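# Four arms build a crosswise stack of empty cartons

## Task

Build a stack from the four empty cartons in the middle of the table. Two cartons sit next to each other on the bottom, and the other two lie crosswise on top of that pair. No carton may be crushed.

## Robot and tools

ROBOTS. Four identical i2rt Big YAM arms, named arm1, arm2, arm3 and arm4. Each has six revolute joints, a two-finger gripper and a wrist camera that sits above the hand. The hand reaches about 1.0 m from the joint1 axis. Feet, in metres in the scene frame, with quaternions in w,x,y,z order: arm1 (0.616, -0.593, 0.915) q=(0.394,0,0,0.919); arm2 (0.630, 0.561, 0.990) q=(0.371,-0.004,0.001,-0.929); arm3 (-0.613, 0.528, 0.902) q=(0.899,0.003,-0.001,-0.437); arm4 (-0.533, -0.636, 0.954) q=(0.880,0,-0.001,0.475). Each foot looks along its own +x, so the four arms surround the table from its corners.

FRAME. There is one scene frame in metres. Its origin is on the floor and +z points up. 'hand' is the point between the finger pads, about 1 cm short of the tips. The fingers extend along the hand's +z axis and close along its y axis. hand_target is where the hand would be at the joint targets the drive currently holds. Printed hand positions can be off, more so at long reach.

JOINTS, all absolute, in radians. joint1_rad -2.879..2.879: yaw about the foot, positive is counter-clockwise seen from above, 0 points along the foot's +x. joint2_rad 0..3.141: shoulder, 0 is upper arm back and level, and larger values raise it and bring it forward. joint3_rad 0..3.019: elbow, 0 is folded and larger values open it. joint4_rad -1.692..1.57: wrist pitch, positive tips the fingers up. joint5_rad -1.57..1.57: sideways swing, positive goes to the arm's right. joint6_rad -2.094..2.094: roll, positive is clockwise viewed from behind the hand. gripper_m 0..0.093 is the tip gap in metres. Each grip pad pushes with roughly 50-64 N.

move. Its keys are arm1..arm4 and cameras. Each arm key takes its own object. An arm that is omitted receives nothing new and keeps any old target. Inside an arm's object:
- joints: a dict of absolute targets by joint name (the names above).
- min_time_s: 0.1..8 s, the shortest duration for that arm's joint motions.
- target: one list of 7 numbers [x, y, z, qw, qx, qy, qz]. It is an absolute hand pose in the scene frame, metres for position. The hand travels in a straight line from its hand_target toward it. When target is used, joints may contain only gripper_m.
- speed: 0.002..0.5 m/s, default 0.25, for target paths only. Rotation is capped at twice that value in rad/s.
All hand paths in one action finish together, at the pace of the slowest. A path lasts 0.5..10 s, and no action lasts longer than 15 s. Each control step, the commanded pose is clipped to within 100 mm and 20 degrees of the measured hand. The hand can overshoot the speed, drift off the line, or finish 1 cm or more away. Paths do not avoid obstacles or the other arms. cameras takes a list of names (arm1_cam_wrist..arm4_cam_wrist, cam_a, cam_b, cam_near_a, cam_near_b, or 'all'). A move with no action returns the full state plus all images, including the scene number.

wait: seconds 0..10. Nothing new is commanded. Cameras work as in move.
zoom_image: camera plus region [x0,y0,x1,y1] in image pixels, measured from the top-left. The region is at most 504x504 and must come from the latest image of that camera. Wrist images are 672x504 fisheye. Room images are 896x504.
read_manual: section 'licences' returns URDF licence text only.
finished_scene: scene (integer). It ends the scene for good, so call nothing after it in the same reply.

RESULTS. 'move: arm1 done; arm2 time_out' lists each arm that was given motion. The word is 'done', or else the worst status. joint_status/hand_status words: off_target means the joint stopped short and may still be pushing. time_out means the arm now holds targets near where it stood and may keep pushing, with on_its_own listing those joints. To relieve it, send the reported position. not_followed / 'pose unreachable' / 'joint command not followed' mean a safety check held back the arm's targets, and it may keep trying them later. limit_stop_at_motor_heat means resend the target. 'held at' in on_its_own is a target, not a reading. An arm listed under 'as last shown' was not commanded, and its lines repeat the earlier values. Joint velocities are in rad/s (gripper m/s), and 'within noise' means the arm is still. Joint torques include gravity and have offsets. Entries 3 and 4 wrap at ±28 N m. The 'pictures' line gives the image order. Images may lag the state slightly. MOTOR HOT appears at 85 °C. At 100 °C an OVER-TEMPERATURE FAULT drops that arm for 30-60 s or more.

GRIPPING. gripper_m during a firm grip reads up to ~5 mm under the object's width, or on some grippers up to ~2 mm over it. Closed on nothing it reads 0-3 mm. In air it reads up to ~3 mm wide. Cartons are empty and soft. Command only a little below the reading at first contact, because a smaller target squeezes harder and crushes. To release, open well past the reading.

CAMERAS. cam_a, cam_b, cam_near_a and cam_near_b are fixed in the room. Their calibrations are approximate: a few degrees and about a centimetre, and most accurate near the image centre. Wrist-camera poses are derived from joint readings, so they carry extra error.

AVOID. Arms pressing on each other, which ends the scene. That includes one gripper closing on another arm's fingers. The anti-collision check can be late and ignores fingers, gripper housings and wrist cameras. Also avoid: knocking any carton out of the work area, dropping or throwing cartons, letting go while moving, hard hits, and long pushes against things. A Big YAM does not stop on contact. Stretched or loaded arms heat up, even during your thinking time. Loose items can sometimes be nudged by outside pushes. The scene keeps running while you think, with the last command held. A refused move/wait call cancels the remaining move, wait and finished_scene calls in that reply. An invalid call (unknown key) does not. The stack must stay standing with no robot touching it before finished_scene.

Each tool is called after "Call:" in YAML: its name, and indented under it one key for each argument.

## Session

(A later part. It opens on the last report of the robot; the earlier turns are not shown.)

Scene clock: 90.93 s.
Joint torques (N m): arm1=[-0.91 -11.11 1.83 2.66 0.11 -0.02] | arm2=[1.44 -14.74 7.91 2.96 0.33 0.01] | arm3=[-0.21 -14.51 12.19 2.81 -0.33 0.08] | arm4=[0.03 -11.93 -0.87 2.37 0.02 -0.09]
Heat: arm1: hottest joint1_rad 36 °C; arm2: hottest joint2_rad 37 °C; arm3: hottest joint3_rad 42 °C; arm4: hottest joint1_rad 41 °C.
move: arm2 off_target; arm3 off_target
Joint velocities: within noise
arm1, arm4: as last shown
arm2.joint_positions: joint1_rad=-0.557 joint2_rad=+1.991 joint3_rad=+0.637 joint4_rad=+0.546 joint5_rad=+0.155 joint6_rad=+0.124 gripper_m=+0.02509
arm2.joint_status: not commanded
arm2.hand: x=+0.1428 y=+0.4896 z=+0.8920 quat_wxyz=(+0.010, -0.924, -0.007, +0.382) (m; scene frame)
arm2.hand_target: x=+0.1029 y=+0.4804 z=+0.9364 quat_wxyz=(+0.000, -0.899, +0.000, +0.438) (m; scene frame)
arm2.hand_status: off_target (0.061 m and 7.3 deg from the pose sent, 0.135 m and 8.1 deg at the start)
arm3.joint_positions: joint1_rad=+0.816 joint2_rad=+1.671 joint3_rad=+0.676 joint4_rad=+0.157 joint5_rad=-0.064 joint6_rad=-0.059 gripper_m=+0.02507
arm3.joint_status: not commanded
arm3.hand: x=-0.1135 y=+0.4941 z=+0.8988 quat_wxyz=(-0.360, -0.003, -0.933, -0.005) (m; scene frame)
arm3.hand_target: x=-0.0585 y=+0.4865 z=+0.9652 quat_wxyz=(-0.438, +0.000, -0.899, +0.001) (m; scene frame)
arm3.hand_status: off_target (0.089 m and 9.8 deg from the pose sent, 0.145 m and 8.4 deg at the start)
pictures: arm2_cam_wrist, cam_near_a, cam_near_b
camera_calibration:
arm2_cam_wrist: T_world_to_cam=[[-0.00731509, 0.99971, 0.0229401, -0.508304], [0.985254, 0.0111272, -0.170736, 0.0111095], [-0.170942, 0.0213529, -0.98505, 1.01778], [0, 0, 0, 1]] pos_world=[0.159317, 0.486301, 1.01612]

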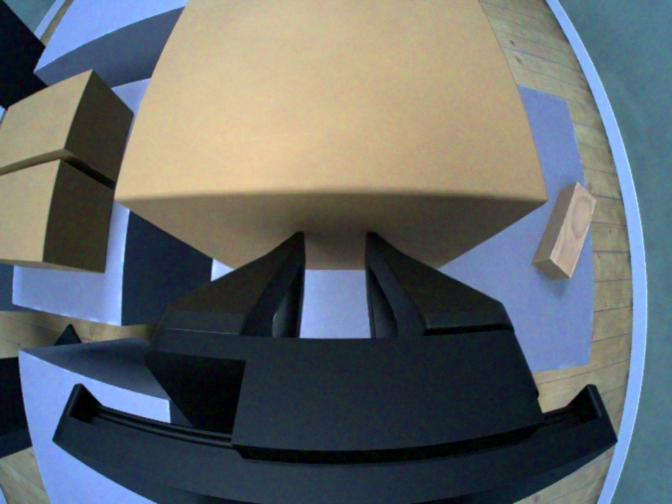

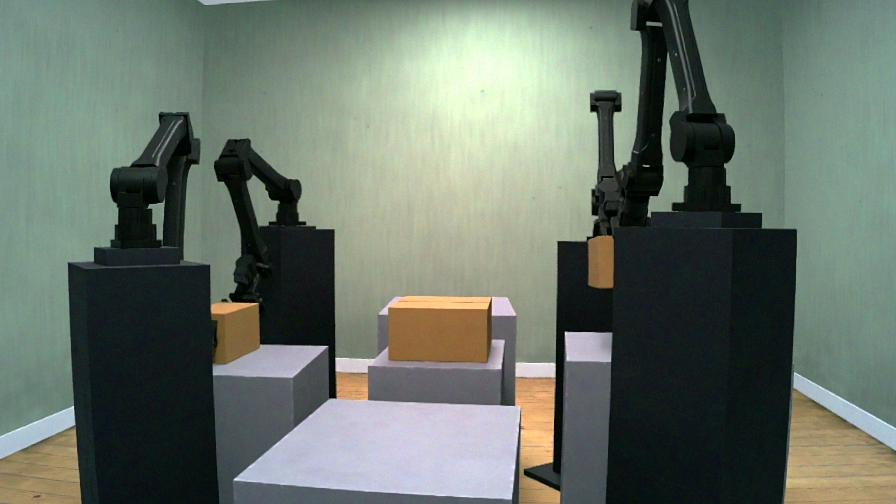

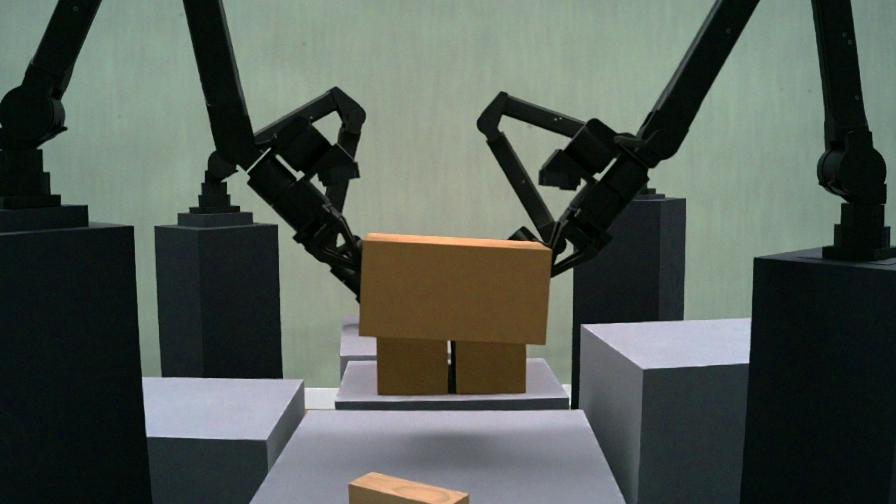

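Call:
move:
  arm2: {"target": [0.100, 0.415, 0.935, 0, 0.8988, 0, -0.4384], "speed": 0.06}
  arm3: {"target": [-0.050, 0.421, 0.976, 0.4384, 0, 0.8988, 0], "speed": 0.06}

Scene clock: 93.17 s.
Joint torques (N m): arm1=[-0.85 -11.11 1.81 2.65 0.11 -0.02] | arm2=[0.5 -12.81 11.25 2.67 0.56 0.09] | arm3=[0.03 -12.57 12.79 2.09 -0.4 0.12] | arm4=[0.15 -11.81 -0.85 2.35 0.02 -0.11]
Heat: arm1: hottest joint1_rad 36 °C; arm2: hottest joint2_rad 37 °C; arm3: hottest joint3_rad 43 °C; arm4: hottest joint1_rad 41 °C.
move: arm2 off_target; arm3 off_target
Joint velocities: within noise
arm1.joint_positions: joint1_rad=+1.045 joint2_rad=+2.613 joint3_rad=+0.828 joint4_rad=+1.050 joint5_rad=+0.180 joint6_rad=+0.154 gripper_m=+0.09396
arm1.joint_status: not commanded
arm1.hand: x=+0.1379 y=-0.6751 z=+0.6400 quat_wxyz=(-0.002, +0.911, +0.001, -0.412) (m; scene frame)
arm1.hand_target: x=+0.1178 y=-0.6758 z=+0.6458 quat_wxyz=(+0.000, +0.899, +0.000, -0.438) (m; scene frame)
arm1.hand_status: not commanded
arm2.joint_positions: joint1_rad=-0.399 joint2_rad=+1.981 joint3_rad=+0.650 joint4_rad=+0.493 joint5_rad=+0.270 joint6_rad=+0.224 gripper_m=+0.02509
arm2.joint_status: not commanded
arm2.hand: x=+0.1561 y=+0.4334 z=+0.8941 quat_wxyz=(+0.018, -0.925, -0.014, +0.380) (m; scene frame)
arm2.hand_target: x=+0.1051 y=+0.4164 z=+0.9387 quat_wxyz=(+0.000, -0.899, +0.000, +0.438) (m; scene frame)
arm2.hand_status: off_target (0.072 m and 7.8 deg from the pose sent, 0.096 m and 7.3 deg at the start)
arm3.joint_positions: joint1_rad=+0.665 joint2_rad=+1.637 joint3_rad=+0.726 joint4_rad=+0.104 joint5_rad=-0.181 joint6_rad=-0.153 gripper_m=+0.02507
arm3.joint_status: not commanded
arm3.hand: x=-0.1025 y=+0.4345 z=+0.9280 quat_wxyz=(-0.382, -0.007, -0.924, -0.012) (m; scene frame)
arm3.hand_target: x=-0.0567 y=+0.4222 z=+0.9793 quat_wxyz=(-0.438, +0.000, -0.899, +0.000) (m; scene frame)
arm3.hand_status: off_target (0.072 m and 7.3 deg from the pose sent, 0.124 m and 9.8 deg at the start)
arm4.joint_positions: joint1_rad=-1.106 joint2_rad=+2.788 joint3_rad=+0.695 joint4_rad=+1.385 joint5_rad=-0.088 joint6_rad=-0.081 gripper_m=+0.09396
arm4.joint_status: not commanded
arm4.hand: x=-0.1354 y=-0.6669 z=+0.6598 quat_wxyz=(-0.420, +0.002, -0.908, +0.000) (m; scene frame)
arm4.hand_target: x=-0.1224 y=-0.6679 z=+0.6603 quat_wxyz=(-0.438, +0.000, -0.899, +0.000) (m; scene frame)
arm4.hand_status: not commanded
pictures: none

Call:
move:
  arm2: {"target": [0.095, 0.345, 0.945, 0, 0.8988, 0, -0.4384], "speed": 0.06}
  arm3: {"target": [-0.055, 0.353, 0.973, 0.4384, 0, 0.8988, 0], "speed": 0.06}
  cameras: ["cam_near_b","cam_near_a","arm2_cam_wrist","arm3_cam_wrist"]

Scene clock: 95.60 s.
Joint torques (N m): arm1=[-0.79 -11.11 1.83 2.65 0.11 -0.02] | arm2=[-0.21 -13.22 12.42 2.62 0.76 0.03] | arm3=[0.5 -12.4 13.23 2.14 -0.69 0.08] | arm4=[0.03 -11.58 -0.87 2.35 0.02 -0.09]
Heat: arm1: hottest joint1_rad 36 °C; arm2: hottest joint2_rad 37 °C; arm3: hottest joint3_rad 44 °C; arm4: hottest joint1_rad 41 °C.
move: arm2 off_target; arm3 off_target
Joint velocities: within noise
arm1, arm4: as last shown
arm2.joint_positions: joint1_rad=-0.251 joint2_rad=+1.977 joint3_rad=+0.744 joint4_rad=+0.369 joint5_rad=+0.374 joint6_rad=+0.325 gripper_m=+0.02509
arm2.joint_status: not commanded
arm2.hand: x=+0.1492 y=+0.3671 z=+0.9060 quat_wxyz=(+0.021, -0.922, -0.020, +0.385) (m; scene frame)
arm2.hand_target: x=+0.1001 y=+0.3474 z=+0.9491 quat_wxyz=(+0.000, -0.899, +0.000, +0.438) (m; scene frame)
arm2.hand_status: off_target (0.070 m and 7.5 deg from the pose sent, 0.119 m and 7.8 deg at the start)
arm3.joint_positions: joint1_rad=+0.510 joint2_rad=+1.667 joint3_rad=+0.768 joint4_rad=+0.067 joint5_rad=-0.290 joint6_rad=-0.250 gripper_m=+0.02507
arm3.joint_status: not commanded
arm3.hand: x=-0.1090 y=+0.3710 z=+0.9267 quat_wxyz=(-0.383, -0.015, -0.923, -0.017) (m; scene frame)
arm3.hand_target: x=-0.0621 y=+0.3554 z=+0.9766 quat_wxyz=(-0.438, +0.000, -0.899, +0.000) (m; scene frame)
arm3.hand_status: off_target (0.073 m and 7.4 deg from the pose sent, 0.105 m and 7.3 deg at the start)
pictures: arm2_cam_wrist, arm3_cam_wrist, cam_near_a, cam_near_b
camera_calibration:
arm2_cam_wrist: T_world_to_cam=[[-0.0224185, 0.998305, 0.0537042, -0.411166], [0.983555, 0.0316529, -0.177816, 0.00773178], [-0.179214, 0.0488347, -0.982597, 1.02417], [0, 0, 0, 1]] pos_world=[0.166724, 0.36021, 1.0298]
arm3_cam_wrist: T_world_to_cam=[[-0.0118673, -0.999181, -0.0386926, 0.404829], [-0.983803, 0.0185887, -0.178287, 0.0554196], [0.17886, 0.0359501, -0.983218, 1.04024], [0, 0, 0, 1]] pos_world=[-0.126731, 0.366071, 1.04833]

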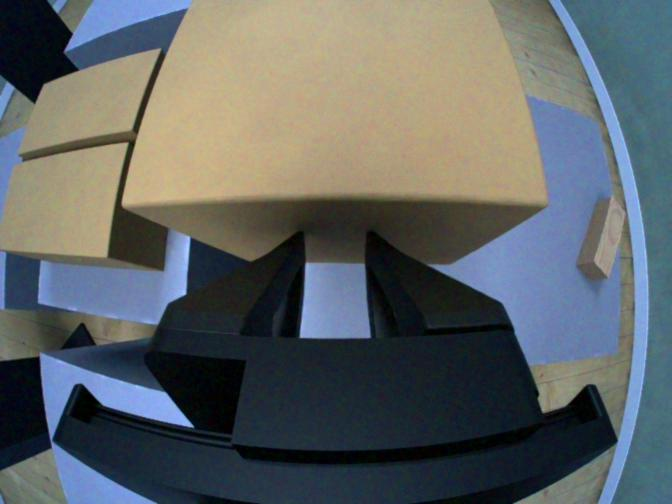

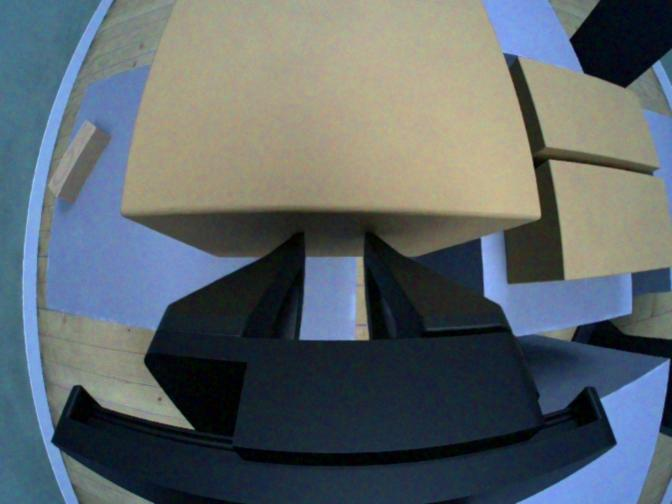

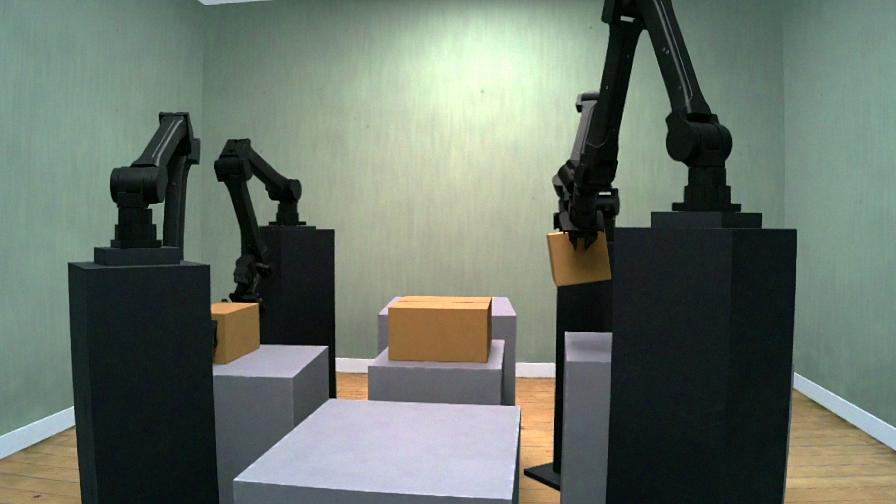

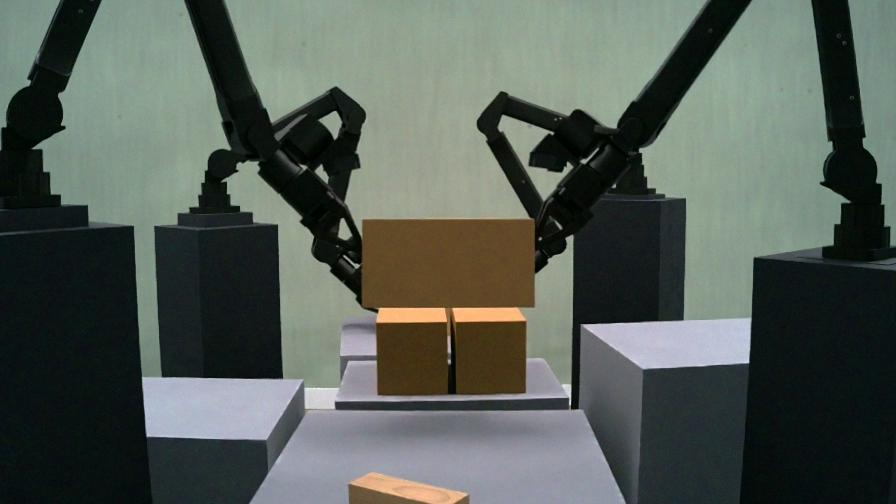

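Call:
move:
  arm2: {"target": [0.085, 0.275, 0.960, 0, 0.8988, 0, -0.4384], "speed": 0.06}
  arm3: {"target": [-0.065, 0.284, 0.988, 0.4384, 0, 0.8988, 0], "speed": 0.06}

Scene clock: 98.43 s.
Joint torques (N m): arm1=[-0.85 -11.11 1.81 2.63 0.12 -0.02] | arm2=[-1.14 -12.57 14.09 2.47 0.89 0.01] | arm3=[1.26 -13.22 13.98 2.25 -1.1 0.05] | arm4=[0.21 -11.87 -0.81 2.36 0.02 -0.1]
Heat: arm1: hottest joint1_rad 36 °C; arm2: hottest joint2_rad 37 °C; arm3: hottest joint3_rad 44 °C; arm4: hottest joint1_rad 41 °C.
move: arm2 off_target; arm3 off_target
Joint velocities: within noise
arm1, arm4: as last shown
arm2.joint_positions: joint1_rad=-0.125 joint2_rad=+1.978 joint3_rad=+0.880 joint4_rad=+0.216 joint5_rad=+0.454 joint6_rad=+0.411 gripper_m=+0.02509
arm2.joint_status: not commanded
arm2.hand: x=+0.1368 y=+0.2945 z=+0.9277 quat_wxyz=(+0.019, -0.918, -0.026, +0.395) (m; scene frame)
arm2.hand_target: x=+0.0900 y=+0.2783 z=+0.9637 quat_wxyz=(+0.000, -0.899, +0.000, +0.438) (m; scene frame)
arm2.hand_status: off_target (0.064 m and 6.7 deg from the pose sent, 0.125 m and 7.5 deg at the start)
arm3.joint_positions: joint1_rad=+0.359 joint2_rad=+1.682 joint3_rad=+0.842 joint4_rad=-0.039 joint5_rad=-0.390 joint6_rad=-0.347 gripper_m=+0.02507
arm3.joint_status: not commanded
arm3.hand: x=-0.1211 y=+0.3056 z=+0.9362 quat_wxyz=(-0.380, -0.027, -0.924, -0.023) (m; scene frame)
arm3.hand_target: x=-0.0727 y=+0.2878 z=+0.9921 quat_wxyz=(-0.439, +0.000, -0.899, +0.000) (m; scene frame)
arm3.hand_status: off_target (0.079 m and 8.4 deg from the pose sent, 0.115 m and 7.4 deg at the start)
pictures: none

Call:
move:
  arm2: {"target": [0.085, 0.208, 0.956, 0, 0.8988, 0, -0.4384], "speed": 0.06}
  arm3: {"target": [-0.062, 0.206, 0.995, 0.4384, 0, 0.8988, 0], "speed": 0.06}
  cameras: ["cam_near_b","cam_near_a","arm2_cam_wrist","arm3_cam_wrist"]

Scene clock: 101.03 s.
Joint torques (N m): arm1=[-0.85 -11.05 1.8 2.65 0.11 -0.02] | arm2=[-1.96 -13.74 14.9 2.85 1.2 -0.01] | arm3=[2.2 -14.27 14.17 2.17 -1.27 0.13] | arm4=[0.09 -11.75 -0.84 2.36 0.02 -0.1]
Heat: arm1: hottest joint1_rad 36 °C; arm2: hottest joint2_rad 37 °C; arm3: hottest joint3_rad 45 °C; arm4: hottest joint1_rad 41 °C.
move: arm2 off_target; arm3 off_target
Joint velocities: within noise
arm1, arm4: as last shown
arm2.joint_positions: joint1_rad=-0.012 joint2_rad=+2.054 joint3_rad=+1.007 joint4_rad=+0.107 joint5_rad=+0.520 joint6_rad=+0.495 gripper_m=+0.02508
arm2.joint_status: not commanded
arm2.hand: x=+0.1433 y=+0.2295 z=+0.9160 quat_wxyz=(+0.024, -0.920, -0.036, +0.390) (m; scene frame)
arm2.hand_target: x=+0.0906 y=+0.2128 z=+0.9606 quat_wxyz=(+0.000, -0.899, +0.000, +0.439) (m; scene frame)
arm2.hand_status: off_target (0.074 m and 7.9 deg from the pose sent, 0.105 m and 6.6 deg at the start)
arm3.joint_positions: joint1_rad=+0.222 joint2_rad=+1.763 joint3_rad=+1.002 joint4_rad=-0.147 joint5_rad=-0.480 joint6_rad=-0.452 gripper_m=+0.02507
arm3.joint_status: not commanded
arm3.hand: x=-0.1144 y=+0.2250 z=+0.9480 quat_wxyz=(-0.389, -0.030, -0.921, -0.022) (m; scene frame)
arm3.hand_target: x=-0.0686 y=+0.2105 z=+0.9984 quat_wxyz=(-0.439, +0.000, -0.899, +0.000) (m; scene frame)
arm3.hand_status: off_target (0.073 m and 7.5 deg from the pose sent, 0.130 m and 8.4 deg at the start)
pictures: arm2_cam_wrist, arm3_cam_wrist, cam_near_a, cam_near_b
camera_calibration:
arm2_cam_wrist: T_world_to_cam=[[-0.0497985, 0.996247, 0.0707976, -0.285816], [0.980582, 0.0622315, -0.185973, 0.0205888], [-0.189681, 0.0601617, -0.980001, 1.03625], [0, 0, 0, 1]] pos_world=[0.162135, 0.22112, 1.03959]
arm3_cam_wrist: T_world_to_cam=[[-0.0341258, -0.99766, -0.0592366, 0.276319], [-0.98081, 0.0448156, -0.189744, 0.0619778], [0.191955, 0.0516246, -0.980045, 1.06228], [0, 0, 0, 1]] pos_world=[-0.133693, 0.218055, 1.06921]

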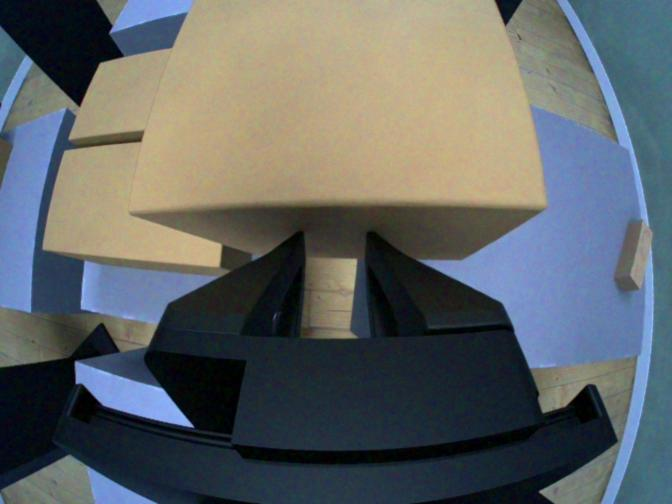

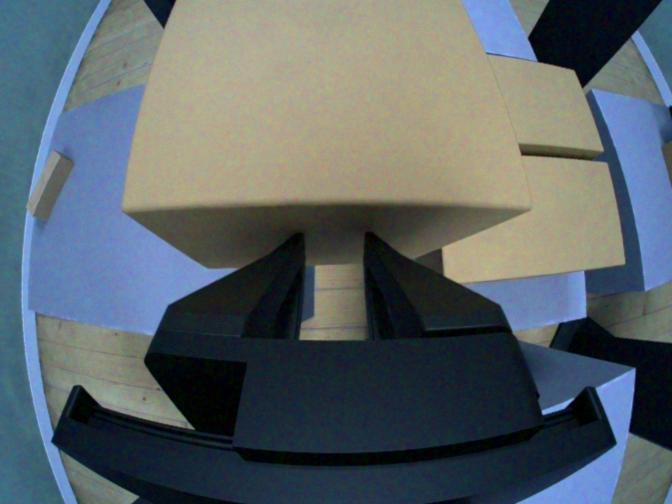

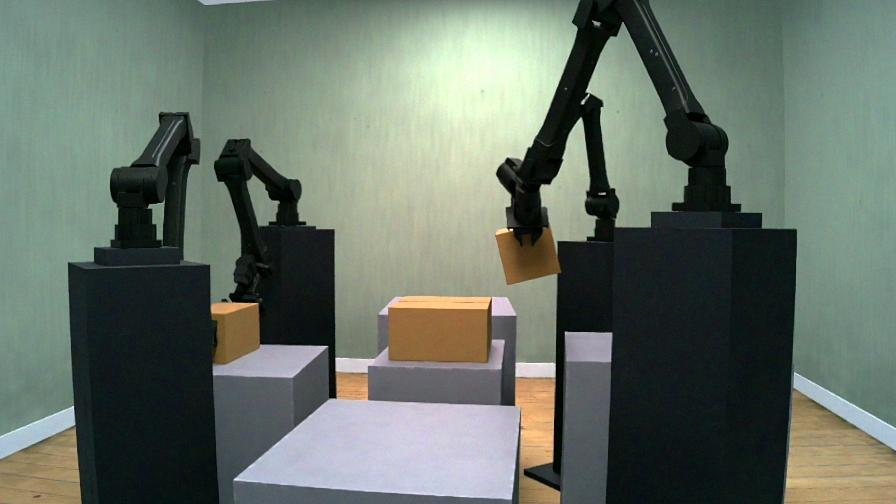

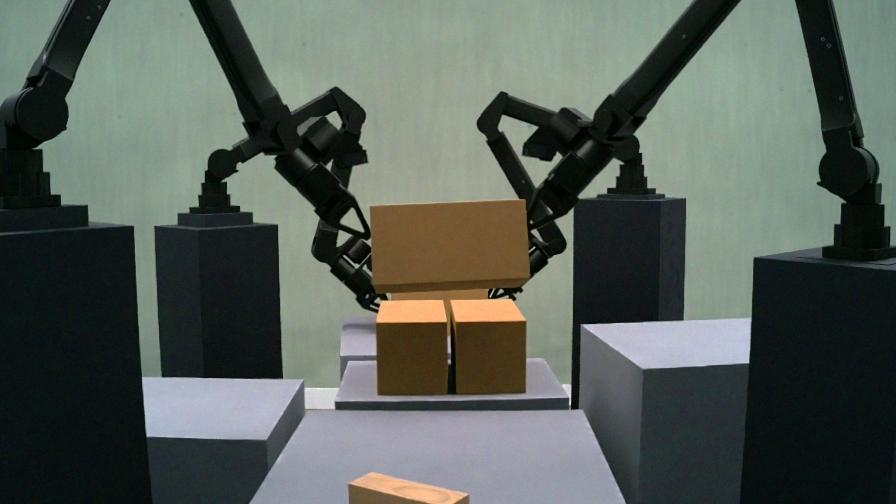

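Call:
move:
  arm2: {"target": [0.075, 0.138, 0.960, 0.0627, 0.8966, -0.0306, -0.4373], "speed": 0.06}
  arm3: {"target": [-0.070, 0.144, 0.988, 0.4373, -0.0306, 0.8966, -0.0627], "speed": 0.06}
  cameras: ["cam_near_b","cam_near_a"]

Scene clock: 104.83 s.
Joint torques (N m): arm1=[-0.91 -11.11 1.81 2.65 0.11 -0.02] | arm2=[-2.73 -14.56 15.12 2.47 0.92 0] | arm3=[2.84 -15.44 14.16 2.82 -1.38 0.01] | arm4=[0.26 -11.63 -0.87 2.33 0.01 -0.09]
Heat: arm1: hottest joint1_rad 36 °C; arm2: hottest joint3_rad 38 °C; arm3: hottest joint3_rad 47 °C; arm4: hottest joint1_rad 41 °C.
move: arm2 off_target; arm3 off_target
Joint velocities: within noise
arm1, arm4: as last shown
arm2.joint_positions: joint1_rad=+0.056 joint2_rad=+2.117 joint3_rad=+1.161 joint4_rad=+0.066 joint5_rad=+0.495 joint6_rad=+0.625 gripper_m=+0.02508
arm2.joint_status: not commanded
arm2.hand: x=+0.1298 y=+0.1526 z=+0.9251 quat_wxyz=(-0.041, -0.916, -0.005, +0.399) (m; scene frame)
arm2.hand_target: x=+0.0797 y=+0.1429 z=+0.9635 quat_wxyz=(-0.062, -0.896, +0.030, +0.438) (m; scene frame)
arm2.hand_status: off_target (0.067 m and 6.8 deg from the pose sent, 0.123 m and 14.0 deg at the start)
arm3.joint_positions: joint1_rad=+0.138 joint2_rad=+1.829 joint3_rad=+1.064 joint4_rad=-0.147 joint5_rad=-0.457 joint6_rad=-0.585 gripper_m=+0.02507
arm3.joint_status: not commanded
arm3.hand: x=-0.1276 y=+0.1661 z=+0.9348 quat_wxyz=(-0.382, -0.011, -0.924, +0.028) (m; scene frame)
arm3.hand_target: x=-0.0773 y=+0.1502 z=+0.9919 quat_wxyz=(-0.437, +0.031, -0.897, +0.063) (m; scene frame)
arm3.hand_status: off_target (0.081 m and 9.5 deg from the pose sent, 0.101 m and 13.4 deg at the start)
pictures: cam_near_a, cam_near_b

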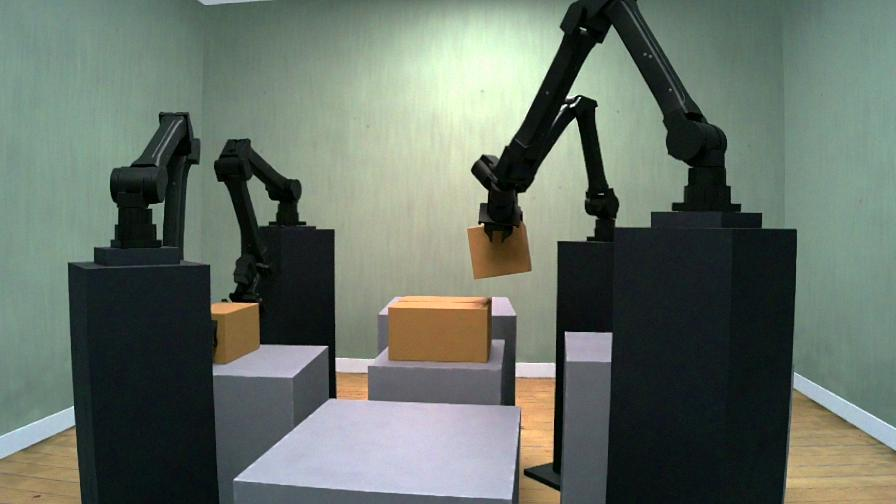

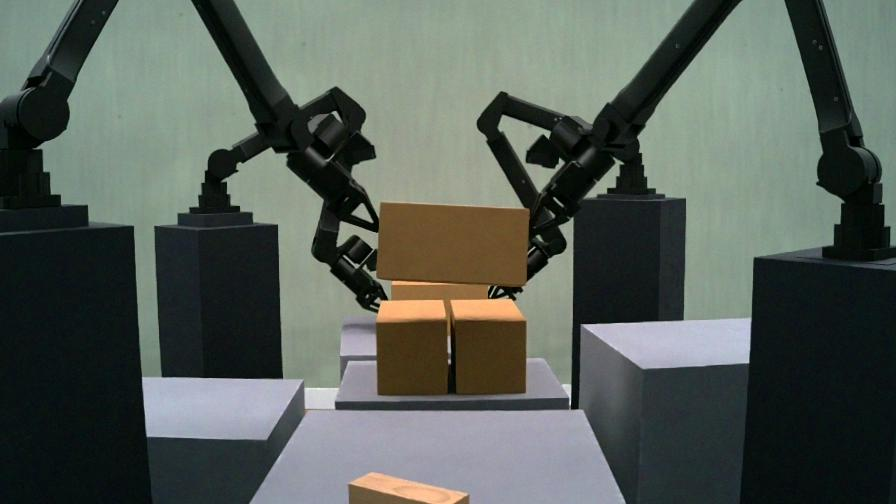

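Call:
move:
  arm2: {"target": [0.075, 0.069, 0.958, 0.0939, 0.8939, -0.0458, -0.4360], "speed": 0.06}
  arm3: {"target": [-0.070, 0.064, 0.994, 0.4360, -0.0458, 0.8939, -0.0939], "speed": 0.06}
  cameras: ["cam_near_b","cam_near_a","arm2_cam_wrist","arm3_cam_wrist"]

Scene clock: 107.90 s.
Joint torques (N m): arm1=[-0.85 -11.16 1.81 2.63 0.11 -0.02] | arm2=[-3.49 -16.26 15.51 2.76 1.43 -0.05] | arm3=[3.43 -16.91 14.06 1.89 -1.58 0.18] | arm4=[0.09 -11.93 -0.81 2.35 0.02 -0.1]
Heat: arm1: hottest joint1_rad 36 °C; arm2: hottest joint3_rad 38 °C; arm3: hottest joint3_rad 48 °C; arm4: hottest joint1_rad 41 °C.
move: arm2 off_target; arm3 off_target
Joint velocities: within noise
arm1, arm4: as last shown
arm2.joint_positions: joint1_rad=+0.136 joint2_rad=+2.205 joint3_rad=+1.315 joint4_rad=-0.004 joint5_rad=+0.500 joint6_rad=+0.724 gripper_m=+0.02508
arm2.joint_status: not commanded
arm2.hand: x=+0.1362 y=+0.0804 z=+0.9163 quat_wxyz=(-0.072, -0.916, +0.003, +0.394) (m; scene frame)
arm2.hand_target: x=+0.0802 y=+0.0754 z=+0.9614 quat_wxyz=(-0.093, -0.894, +0.046, +0.437) (m; scene frame)
arm2.hand_status: off_target (0.075 m and 7.7 deg from the pose sent, 0.105 m and 9.7 deg at the start)
arm3.joint_positions: joint1_rad=+0.041 joint2_rad=+1.929 joint3_rad=+1.259 joint4_rad=-0.201 joint5_rad=-0.485 joint6_rad=-0.710 gripper_m=+0.02507
arm3.joint_status: not commanded
arm3.hand: x=-0.1207 y=+0.0748 z=+0.9508 quat_wxyz=(-0.396, +0.011, -0.915, +0.074) (m; scene frame)
arm3.hand_target: x=-0.0749 y=+0.0692 z=+0.9964 quat_wxyz=(-0.436, +0.046, -0.894, +0.094) (m; scene frame)
arm3.hand_status: off_target (0.068 m and 6.9 deg from the pose sent, 0.131 m and 12.3 deg at the start)
pictures: arm2_cam_wrist, arm3_cam_wrist, cam_near_a, cam_near_b
camera_calibration:
arm2_cam_wrist: T_world_to_cam=[[-0.0529017, 0.989234, -0.136448, 0.0532553], [0.979125, 0.0245297, -0.201776, 0.0545243], [-0.196256, -0.144273, -0.969881, 1.05222], [0, 0, 0, 1]] pos_world=[0.155936, 0.0977878, 1.0388]
arm3_cam_wrist: T_world_to_cam=[[-0.0356867, -0.988299, 0.148295, -0.0718025], [-0.978088, 0.0040843, -0.208154, 0.0838966], [0.205112, -0.152474, -0.966789, 1.0782], [0, 0, 0, 1]] pos_world=[-0.141656, 0.0930925, 1.0705]

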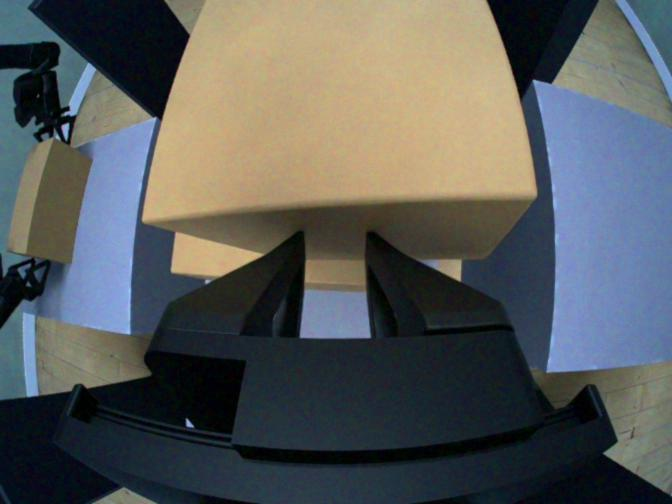

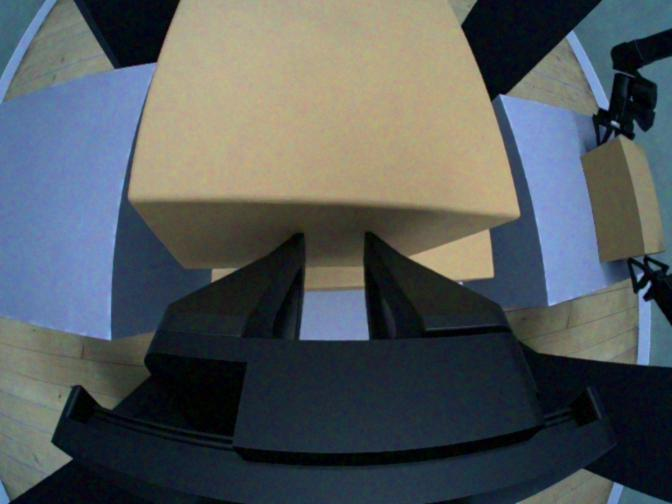

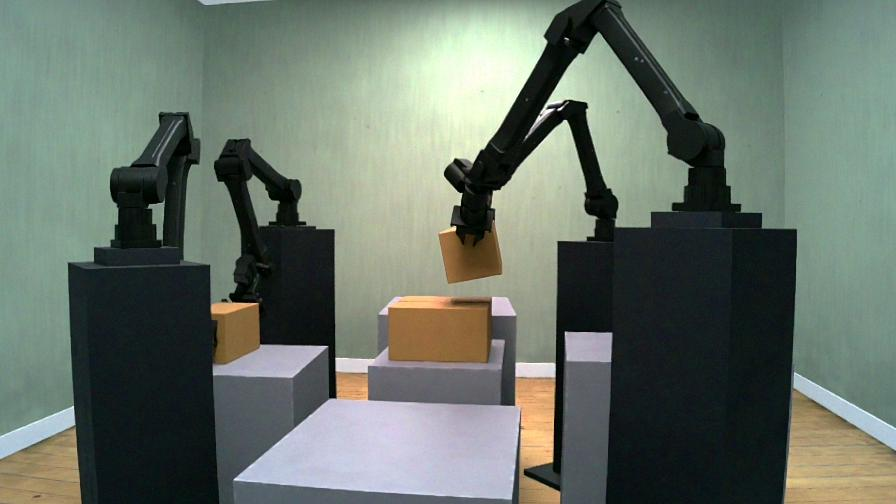

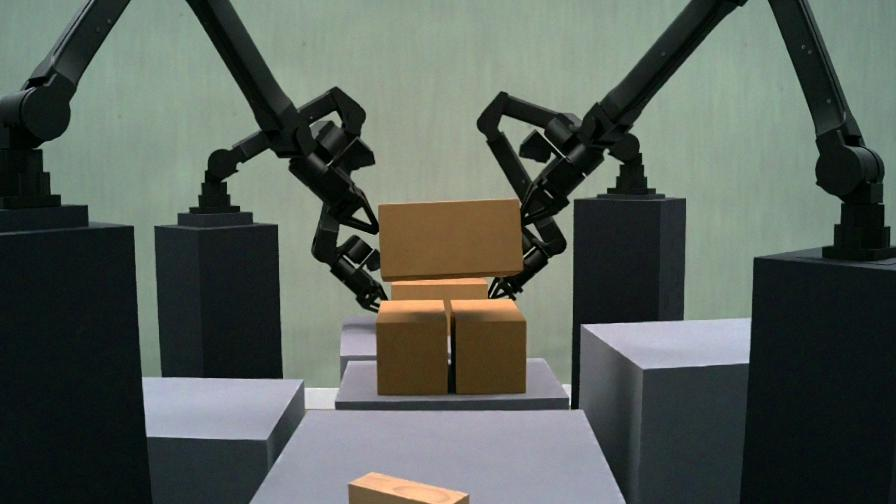

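Call:
move:
  arm2: {"target": [0.075, 0.054, 0.932, 0.0939, 0.8939, -0.0458, -0.4360], "speed": 0.04}
  arm3: {"target": [-0.070, 0.062, 0.952, 0.4360, -0.0458, 0.8939, -0.0939], "speed": 0.04}
  cameras: ["cam_near_b","cam_near_a"]

Scene clock: 111.73 s.
Joint torques (N m): arm1=[-0.85 -11.16 1.81 2.65 0.11 -0.02] | arm2=[-3.84 -16.32 15.05 3.22 1.33 -0.02] | arm3=[3.31 -18.2 12.08 3.04 -1.57 0.15] | arm4=[0.09 -11.87 -0.88 2.35 0.04 -0.11]
Heat: arm1: hottest joint1_rad 36 °C; arm2: hottest joint3_rad 40 °C; arm3: hottest joint3_rad 50 °C; arm4: hottest joint1_rad 41 °C.
move: arm2 off_target; arm3 off_target
Joint velocities: within noise
arm1, arm4: as last shown
arm2.joint_positions: joint1_rad=+0.151 joint2_rad=+2.268 joint3_rad=+1.365 joint4_rad=-0.005 joint5_rad=+0.513 joint6_rad=+0.736 gripper_m=+0.02508
arm2.joint_status: not commanded
arm2.hand: x=+0.1363 y=+0.0669 z=+0.8941 quat_wxyz=(-0.069, -0.917, +0.003, +0.394) (m; scene frame)
arm2.hand_target: x=+0.0801 y=+0.0605 z=+0.9356 quat_wxyz=(-0.093, -0.894, +0.046, +0.436) (m; scene frame)
arm2.hand_status: off_target (0.073 m and 8.0 deg from the pose sent, 0.068 m and 7.7 deg at the start)
arm3.joint_positions: joint1_rad=+0.038 joint2_rad=+2.009 joint3_rad=+1.259 joint4_rad=-0.145 joint5_rad=-0.488 joint6_rad=-0.713 gripper_m=+0.02507
arm3.joint_status: not commanded
arm3.hand: x=-0.1204 y=+0.0728 z=+0.9076 quat_wxyz=(-0.390, +0.008, -0.919, +0.066) (m; scene frame)
arm3.hand_target: x=-0.0746 y=+0.0668 z=+0.9544 quat_wxyz=(-0.436, +0.046, -0.894, +0.093) (m; scene frame)
arm3.hand_status: off_target (0.068 m and 8.1 deg from the pose sent, 0.052 m and 7.0 deg at the start)
pictures: cam_near_a, cam_near_b

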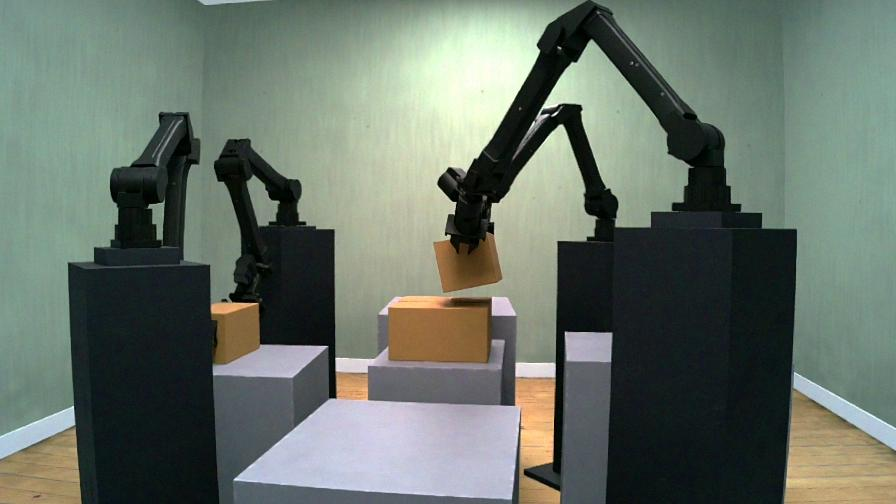

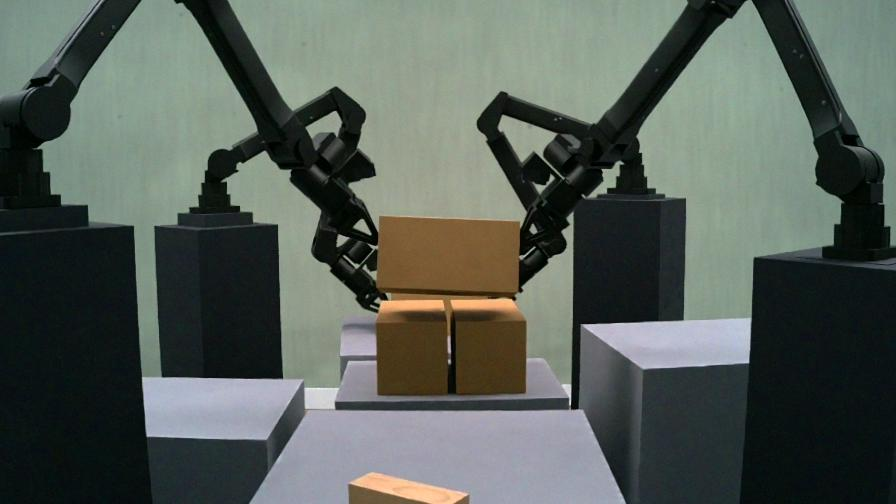

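Call:
move:
  arm2: {"target": [0.075, 0.052, 0.912, 0.1406, 0.8877, -0.0686, -0.4330], "speed": 0.04}
  arm3: {"target": [-0.070, 0.056, 0.936, 0.4330, -0.0686, 0.8877, -0.1406], "speed": 0.04}
  cameras: ["cam_near_b","cam_near_a"]

Scene clock: 114.43 s.
Joint torques (N m): arm1=[-0.85 -11.11 1.8 2.66 0.11 -0.02] | arm2=[-4.84 -17.85 12.56 4.53 1.22 -0.02] | arm3=[4.19 -18.08 10.26 3.19 -1.35 0.22] | arm4=[-0.09 -11.99 -0.81 2.32 0.01 -0.11]
Heat: arm1: hottest joint1_rad 36 °C; arm2: hottest joint3_rad 41 °C; arm3: hottest joint3_rad 50 °C; arm4: hottest joint1_rad 41 °C.
move: arm2 off_target; arm3 off_target
Joint velocities: within noise
arm1, arm4: as last shown
arm2.joint_positions: joint1_rad=+0.155 joint2_rad=+2.311 joint3_rad=+1.366 joint4_rad=+0.086 joint5_rad=+0.463 joint6_rad=+0.787 gripper_m=+0.02508
arm2.joint_status: not commanded
arm2.hand: x=+0.1391 y=+0.0537 z=+0.8751 quat_wxyz=(-0.113, -0.914, +0.022, +0.389) (m; scene frame)
arm2.hand_target: x=+0.0798 y=+0.0580 z=+0.9151 quat_wxyz=(-0.139, -0.888, +0.068, +0.434) (m; scene frame)
arm2.hand_status: off_target (0.074 m and 8.6 deg from the pose sent, 0.065 m and 12.5 deg at the start)
arm3.joint_positions: joint1_rad=+0.035 joint2_rad=+2.035 joint3_rad=+1.259 joint4_rad=-0.040 joint5_rad=-0.440 joint6_rad=-0.768 gripper_m=+0.02507
arm3.joint_status: not commanded
arm3.hand: x=-0.1163 y=+0.0531 z=+0.9038 quat_wxyz=(-0.395, +0.033, -0.910, +0.122) (m; scene frame)
arm3.hand_target: x=-0.0731 y=+0.0594 z=+0.9373 quat_wxyz=(-0.433, +0.069, -0.888, +0.140) (m; scene frame)
arm3.hand_status: off_target (0.056 m and 6.8 deg from the pose sent, 0.060 m and 12.6 deg at the start)
pictures: cam_near_a, cam_near_b

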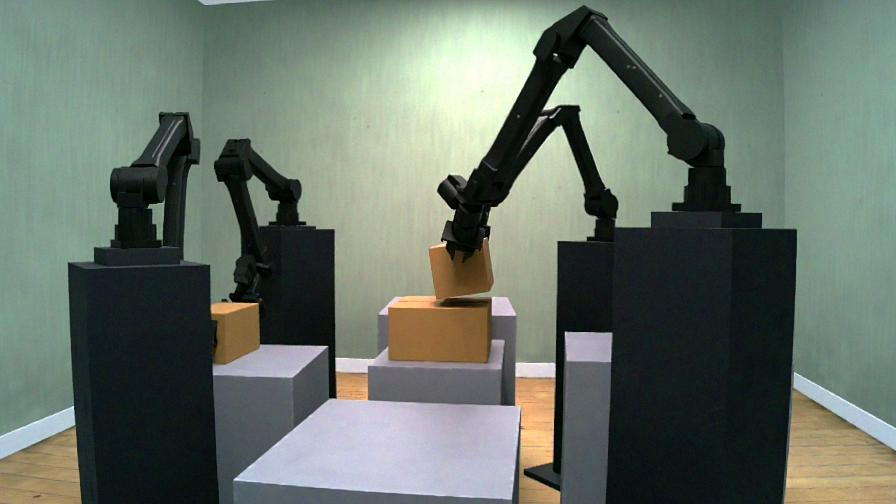

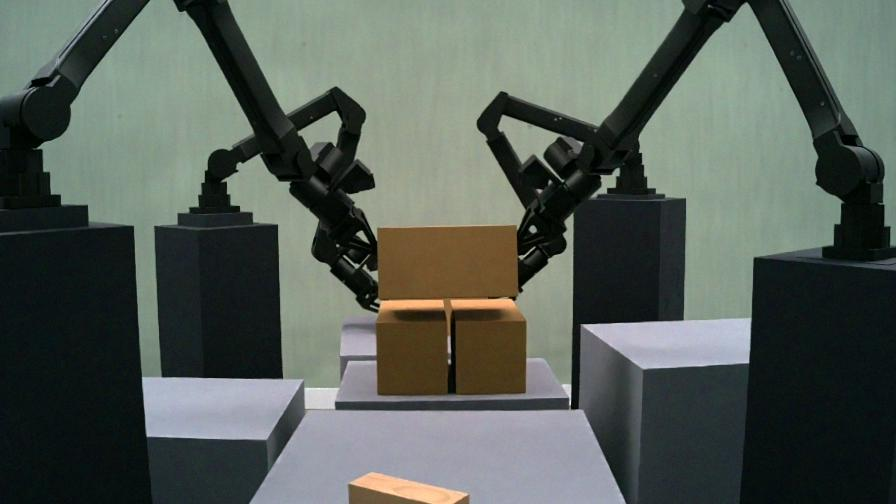

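Call:
move:
  arm2: {"target": [0.078, 0.062, 0.892, 0.1406, 0.8877, -0.0686, -0.4330], "speed": 0.04}
  arm3: {"target": [-0.072, 0.067, 0.914, 0.4330, -0.0686, 0.8877, -0.1406], "speed": 0.04}
  cameras: ["cam_near_b","cam_near_a"]

Scene clock: 116.30 s.
Joint torques (N m): arm1=[-0.85 -11.22 1.81 2.63 0.12 -0.03] | arm2=[-5.77 -17.26 10.73 4.29 1.09 -0.14] | arm3=[4.89 -18.32 8.92 3.1 -1.32 0.26] | arm4=[0.09 -11.87 -0.84 2.32 0.02 -0.11]
Heat: arm1: hottest joint1_rad 36 °C; arm2: hottest joint3_rad 41 °C; arm3: hottest joint3_rad 51 °C; arm4: hottest joint1_rad 41 °C.
move: arm2 off_target; arm3 off_target
Joint velocities: within noise
arm1.joint_positions: joint1_rad=+1.045 joint2_rad=+2.613 joint3_rad=+0.828 joint4_rad=+1.050 joint5_rad=+0.180 joint6_rad=+0.154 gripper_m=+0.09396
arm1.joint_status: not commanded
arm1.hand: x=+0.1379 y=-0.6751 z=+0.6400 quat_wxyz=(-0.002, +0.911, +0.001, -0.412) (m; scene frame)
arm1.hand_target: x=+0.1178 y=-0.6758 z=+0.6458 quat_wxyz=(+0.000, +0.899, +0.000, -0.438) (m; scene frame)
arm1.hand_status: not commanded
arm2.joint_positions: joint1_rad=+0.155 joint2_rad=+2.340 joint3_rad=+1.366 joint4_rad=+0.142 joint5_rad=+0.462 joint6_rad=+0.788 gripper_m=+0.02508
arm2.joint_status: not commanded
arm2.hand: x=+0.1377 y=+0.0515 z=+0.8642 quat_wxyz=(-0.124, -0.910, +0.025, +0.396) (m; scene frame)
arm2.hand_target: x=+0.0818 y=+0.0664 z=+0.8939 quat_wxyz=(-0.139, -0.888, +0.069, +0.434) (m; scene frame)
arm2.hand_status: off_target (0.067 m and 7.3 deg from the pose sent, 0.064 m and 8.6 deg at the start)
arm3.joint_positions: joint1_rad=+0.035 joint2_rad=+2.061 joint3_rad=+1.237 joint4_rad=+0.027 joint5_rad=-0.433 joint6_rad=-0.769 gripper_m=+0.02507
arm3.joint_status: not commanded
arm3.hand: x=-0.1185 y=+0.0539 z=+0.8874 quat_wxyz=(-0.398, +0.034, -0.907, +0.131) (m; scene frame)
arm3.hand_target: x=-0.0749 y=+0.0696 z=+0.9150 quat_wxyz=(-0.433, +0.069, -0.888, +0.139) (m; scene frame)
arm3.hand_status: off_target (0.055 m and 6.1 deg from the pose sent, 0.048 m and 6.8 deg at the start)
arm4.joint_positions: joint1_rad=-1.106 joint2_rad=+2.788 joint3_rad=+0.695 joint4_rad=+1.385 joint5_rad=-0.088 joint6_rad=-0.081 gripper_m=+0.09396
arm4.joint_status: not commanded
arm4.hand: x=-0.1354 y=-0.6669 z=+0.6598 quat_wxyz=(-0.420, +0.002, -0.908, +0.000) (m; scene frame)
arm4.hand_target: x=-0.1224 y=-0.6679 z=+0.6603 quat_wxyz=(-0.438, +0.000, -0.899, +0.000) (m; scene frame)
arm4.hand_status: not commanded
pictures: cam_near_a, cam_near_b

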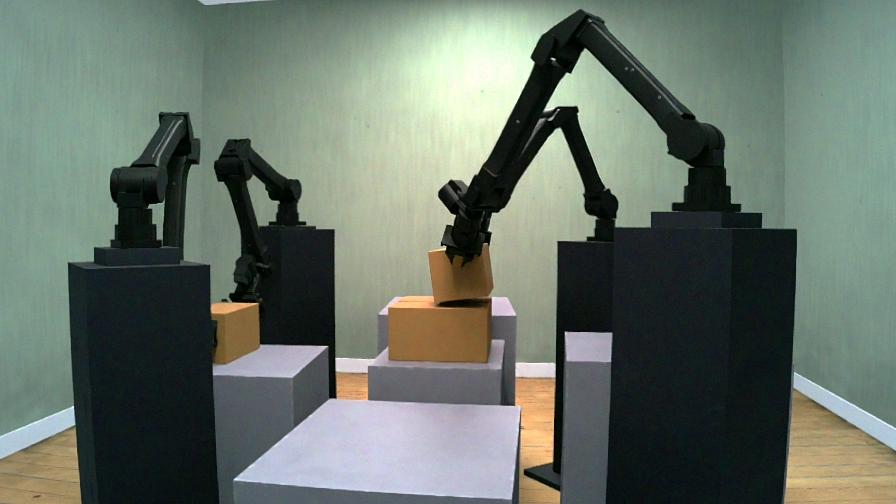

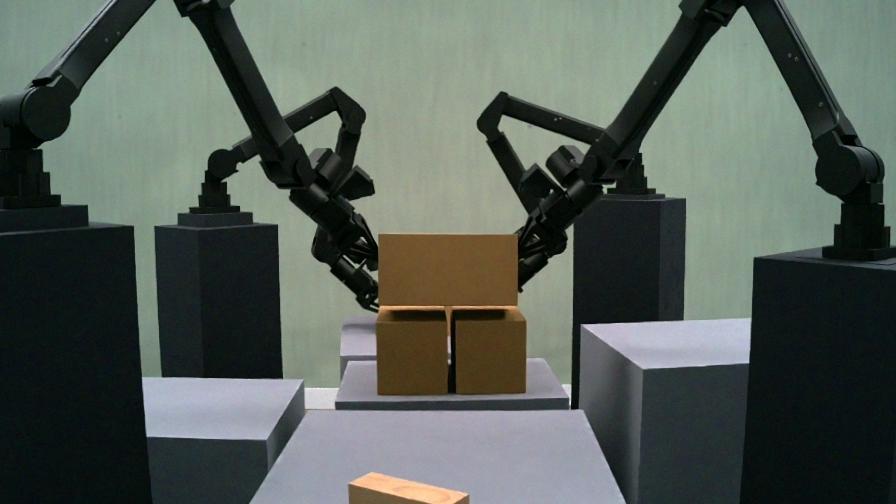

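Call:
move:
  arm2: {"target": [0.105, 0.062, 0.878, 0.1406, 0.8877, -0.0686, -0.4330], "speed": 0.04}
  arm3: {"target": [-0.098, 0.067, 0.898, 0.4330, -0.0686, 0.8877, -0.1406], "speed": 0.04}
  cameras: ["cam_near_b","cam_near_a"]

Scene clock: 119.47 s.
Joint torques (N m): arm1=[-0.79 -11.16 1.81 2.63 0.12 -0.02] | arm2=[-2.37 -16.85 7.76 3.71 1.02 -0.04] | arm3=[2.14 -17.61 7.97 2.84 -1.39 0] | arm4=[0.03 -11.87 -0.88 2.36 0.01 -0.1]
Heat: arm1: hottest joint1_rad 36 °C; arm2: hottest joint3_rad 41 °C; arm3: hottest joint3_rad 50 °C; arm4: hottest joint1_rad 41 °C.
move: arm2 off_target; arm3 off_target
Joint velocities: within noise
arm1, arm4: as last shown
arm2.joint_positions: joint1_rad=+0.155 joint2_rad=+2.344 joint3_rad=+1.358 joint4_rad=+0.188 joint5_rad=+0.485 joint6_rad=+0.806 gripper_m=+0.02508
arm2.joint_status: not commanded
arm2.hand: x=+0.1342 y=+0.0527 z=+0.8666 quat_wxyz=(-0.132, -0.901, +0.041, +0.410) (m; scene frame)
arm2.hand_target: x=+0.1061 y=+0.0630 z=+0.8785 quat_wxyz=(-0.140, -0.888, +0.069, +0.433) (m; scene frame)
arm2.hand_status: off_target (0.033 m and 4.5 deg from the pose sent, 0.037 m and 7.3 deg at the start)
arm3.joint_positions: joint1_rad=+0.034 joint2_rad=+2.061 joint3_rad=+1.193 joint4_rad=+0.083 joint5_rad=-0.454 joint6_rad=-0.769 gripper_m=+0.02506
arm3.joint_status: not commanded
arm3.hand: x=-0.1237 y=+0.0645 z=+0.8795 quat_wxyz=(-0.408, +0.039, -0.903, +0.129) (m; scene frame)
arm3.hand_target: x=-0.0991 y=+0.0681 z=+0.8984 quat_wxyz=(-0.433, +0.069, -0.888, +0.140) (m; scene frame)
arm3.hand_status: off_target (0.032 m and 5.0 deg from the pose sent, 0.026 m and 6.1 deg at the start)
pictures: cam_near_a, cam_near_b

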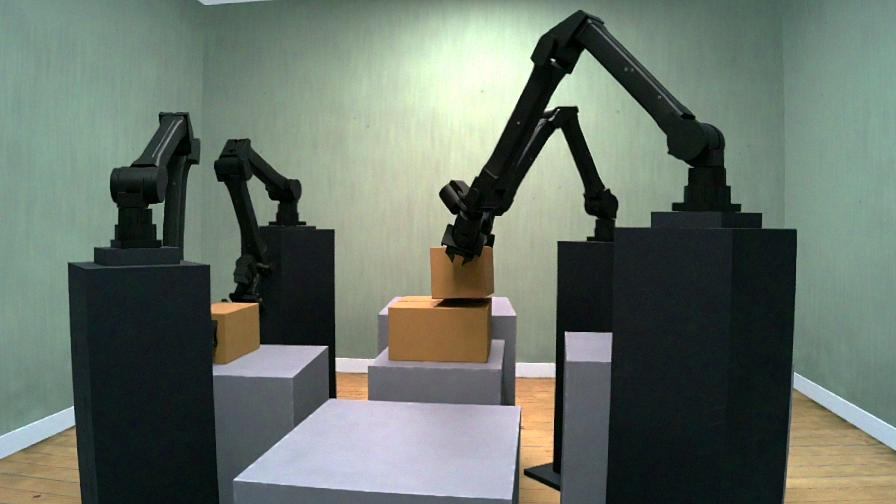

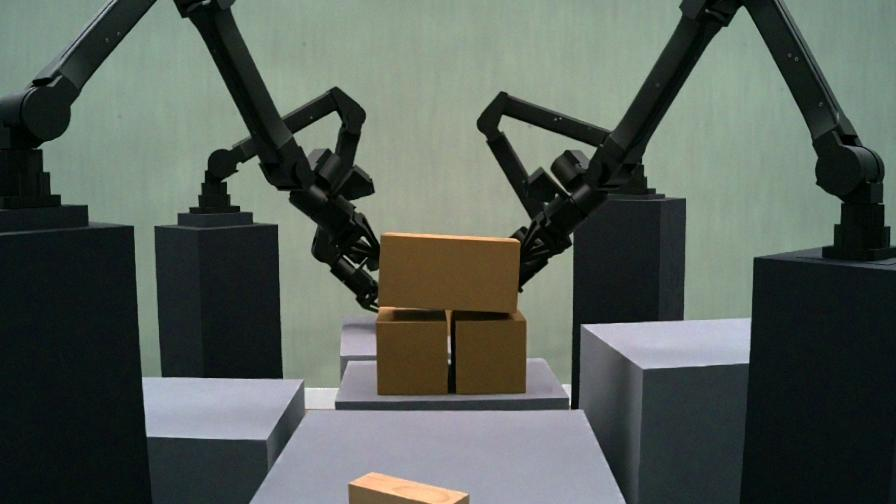

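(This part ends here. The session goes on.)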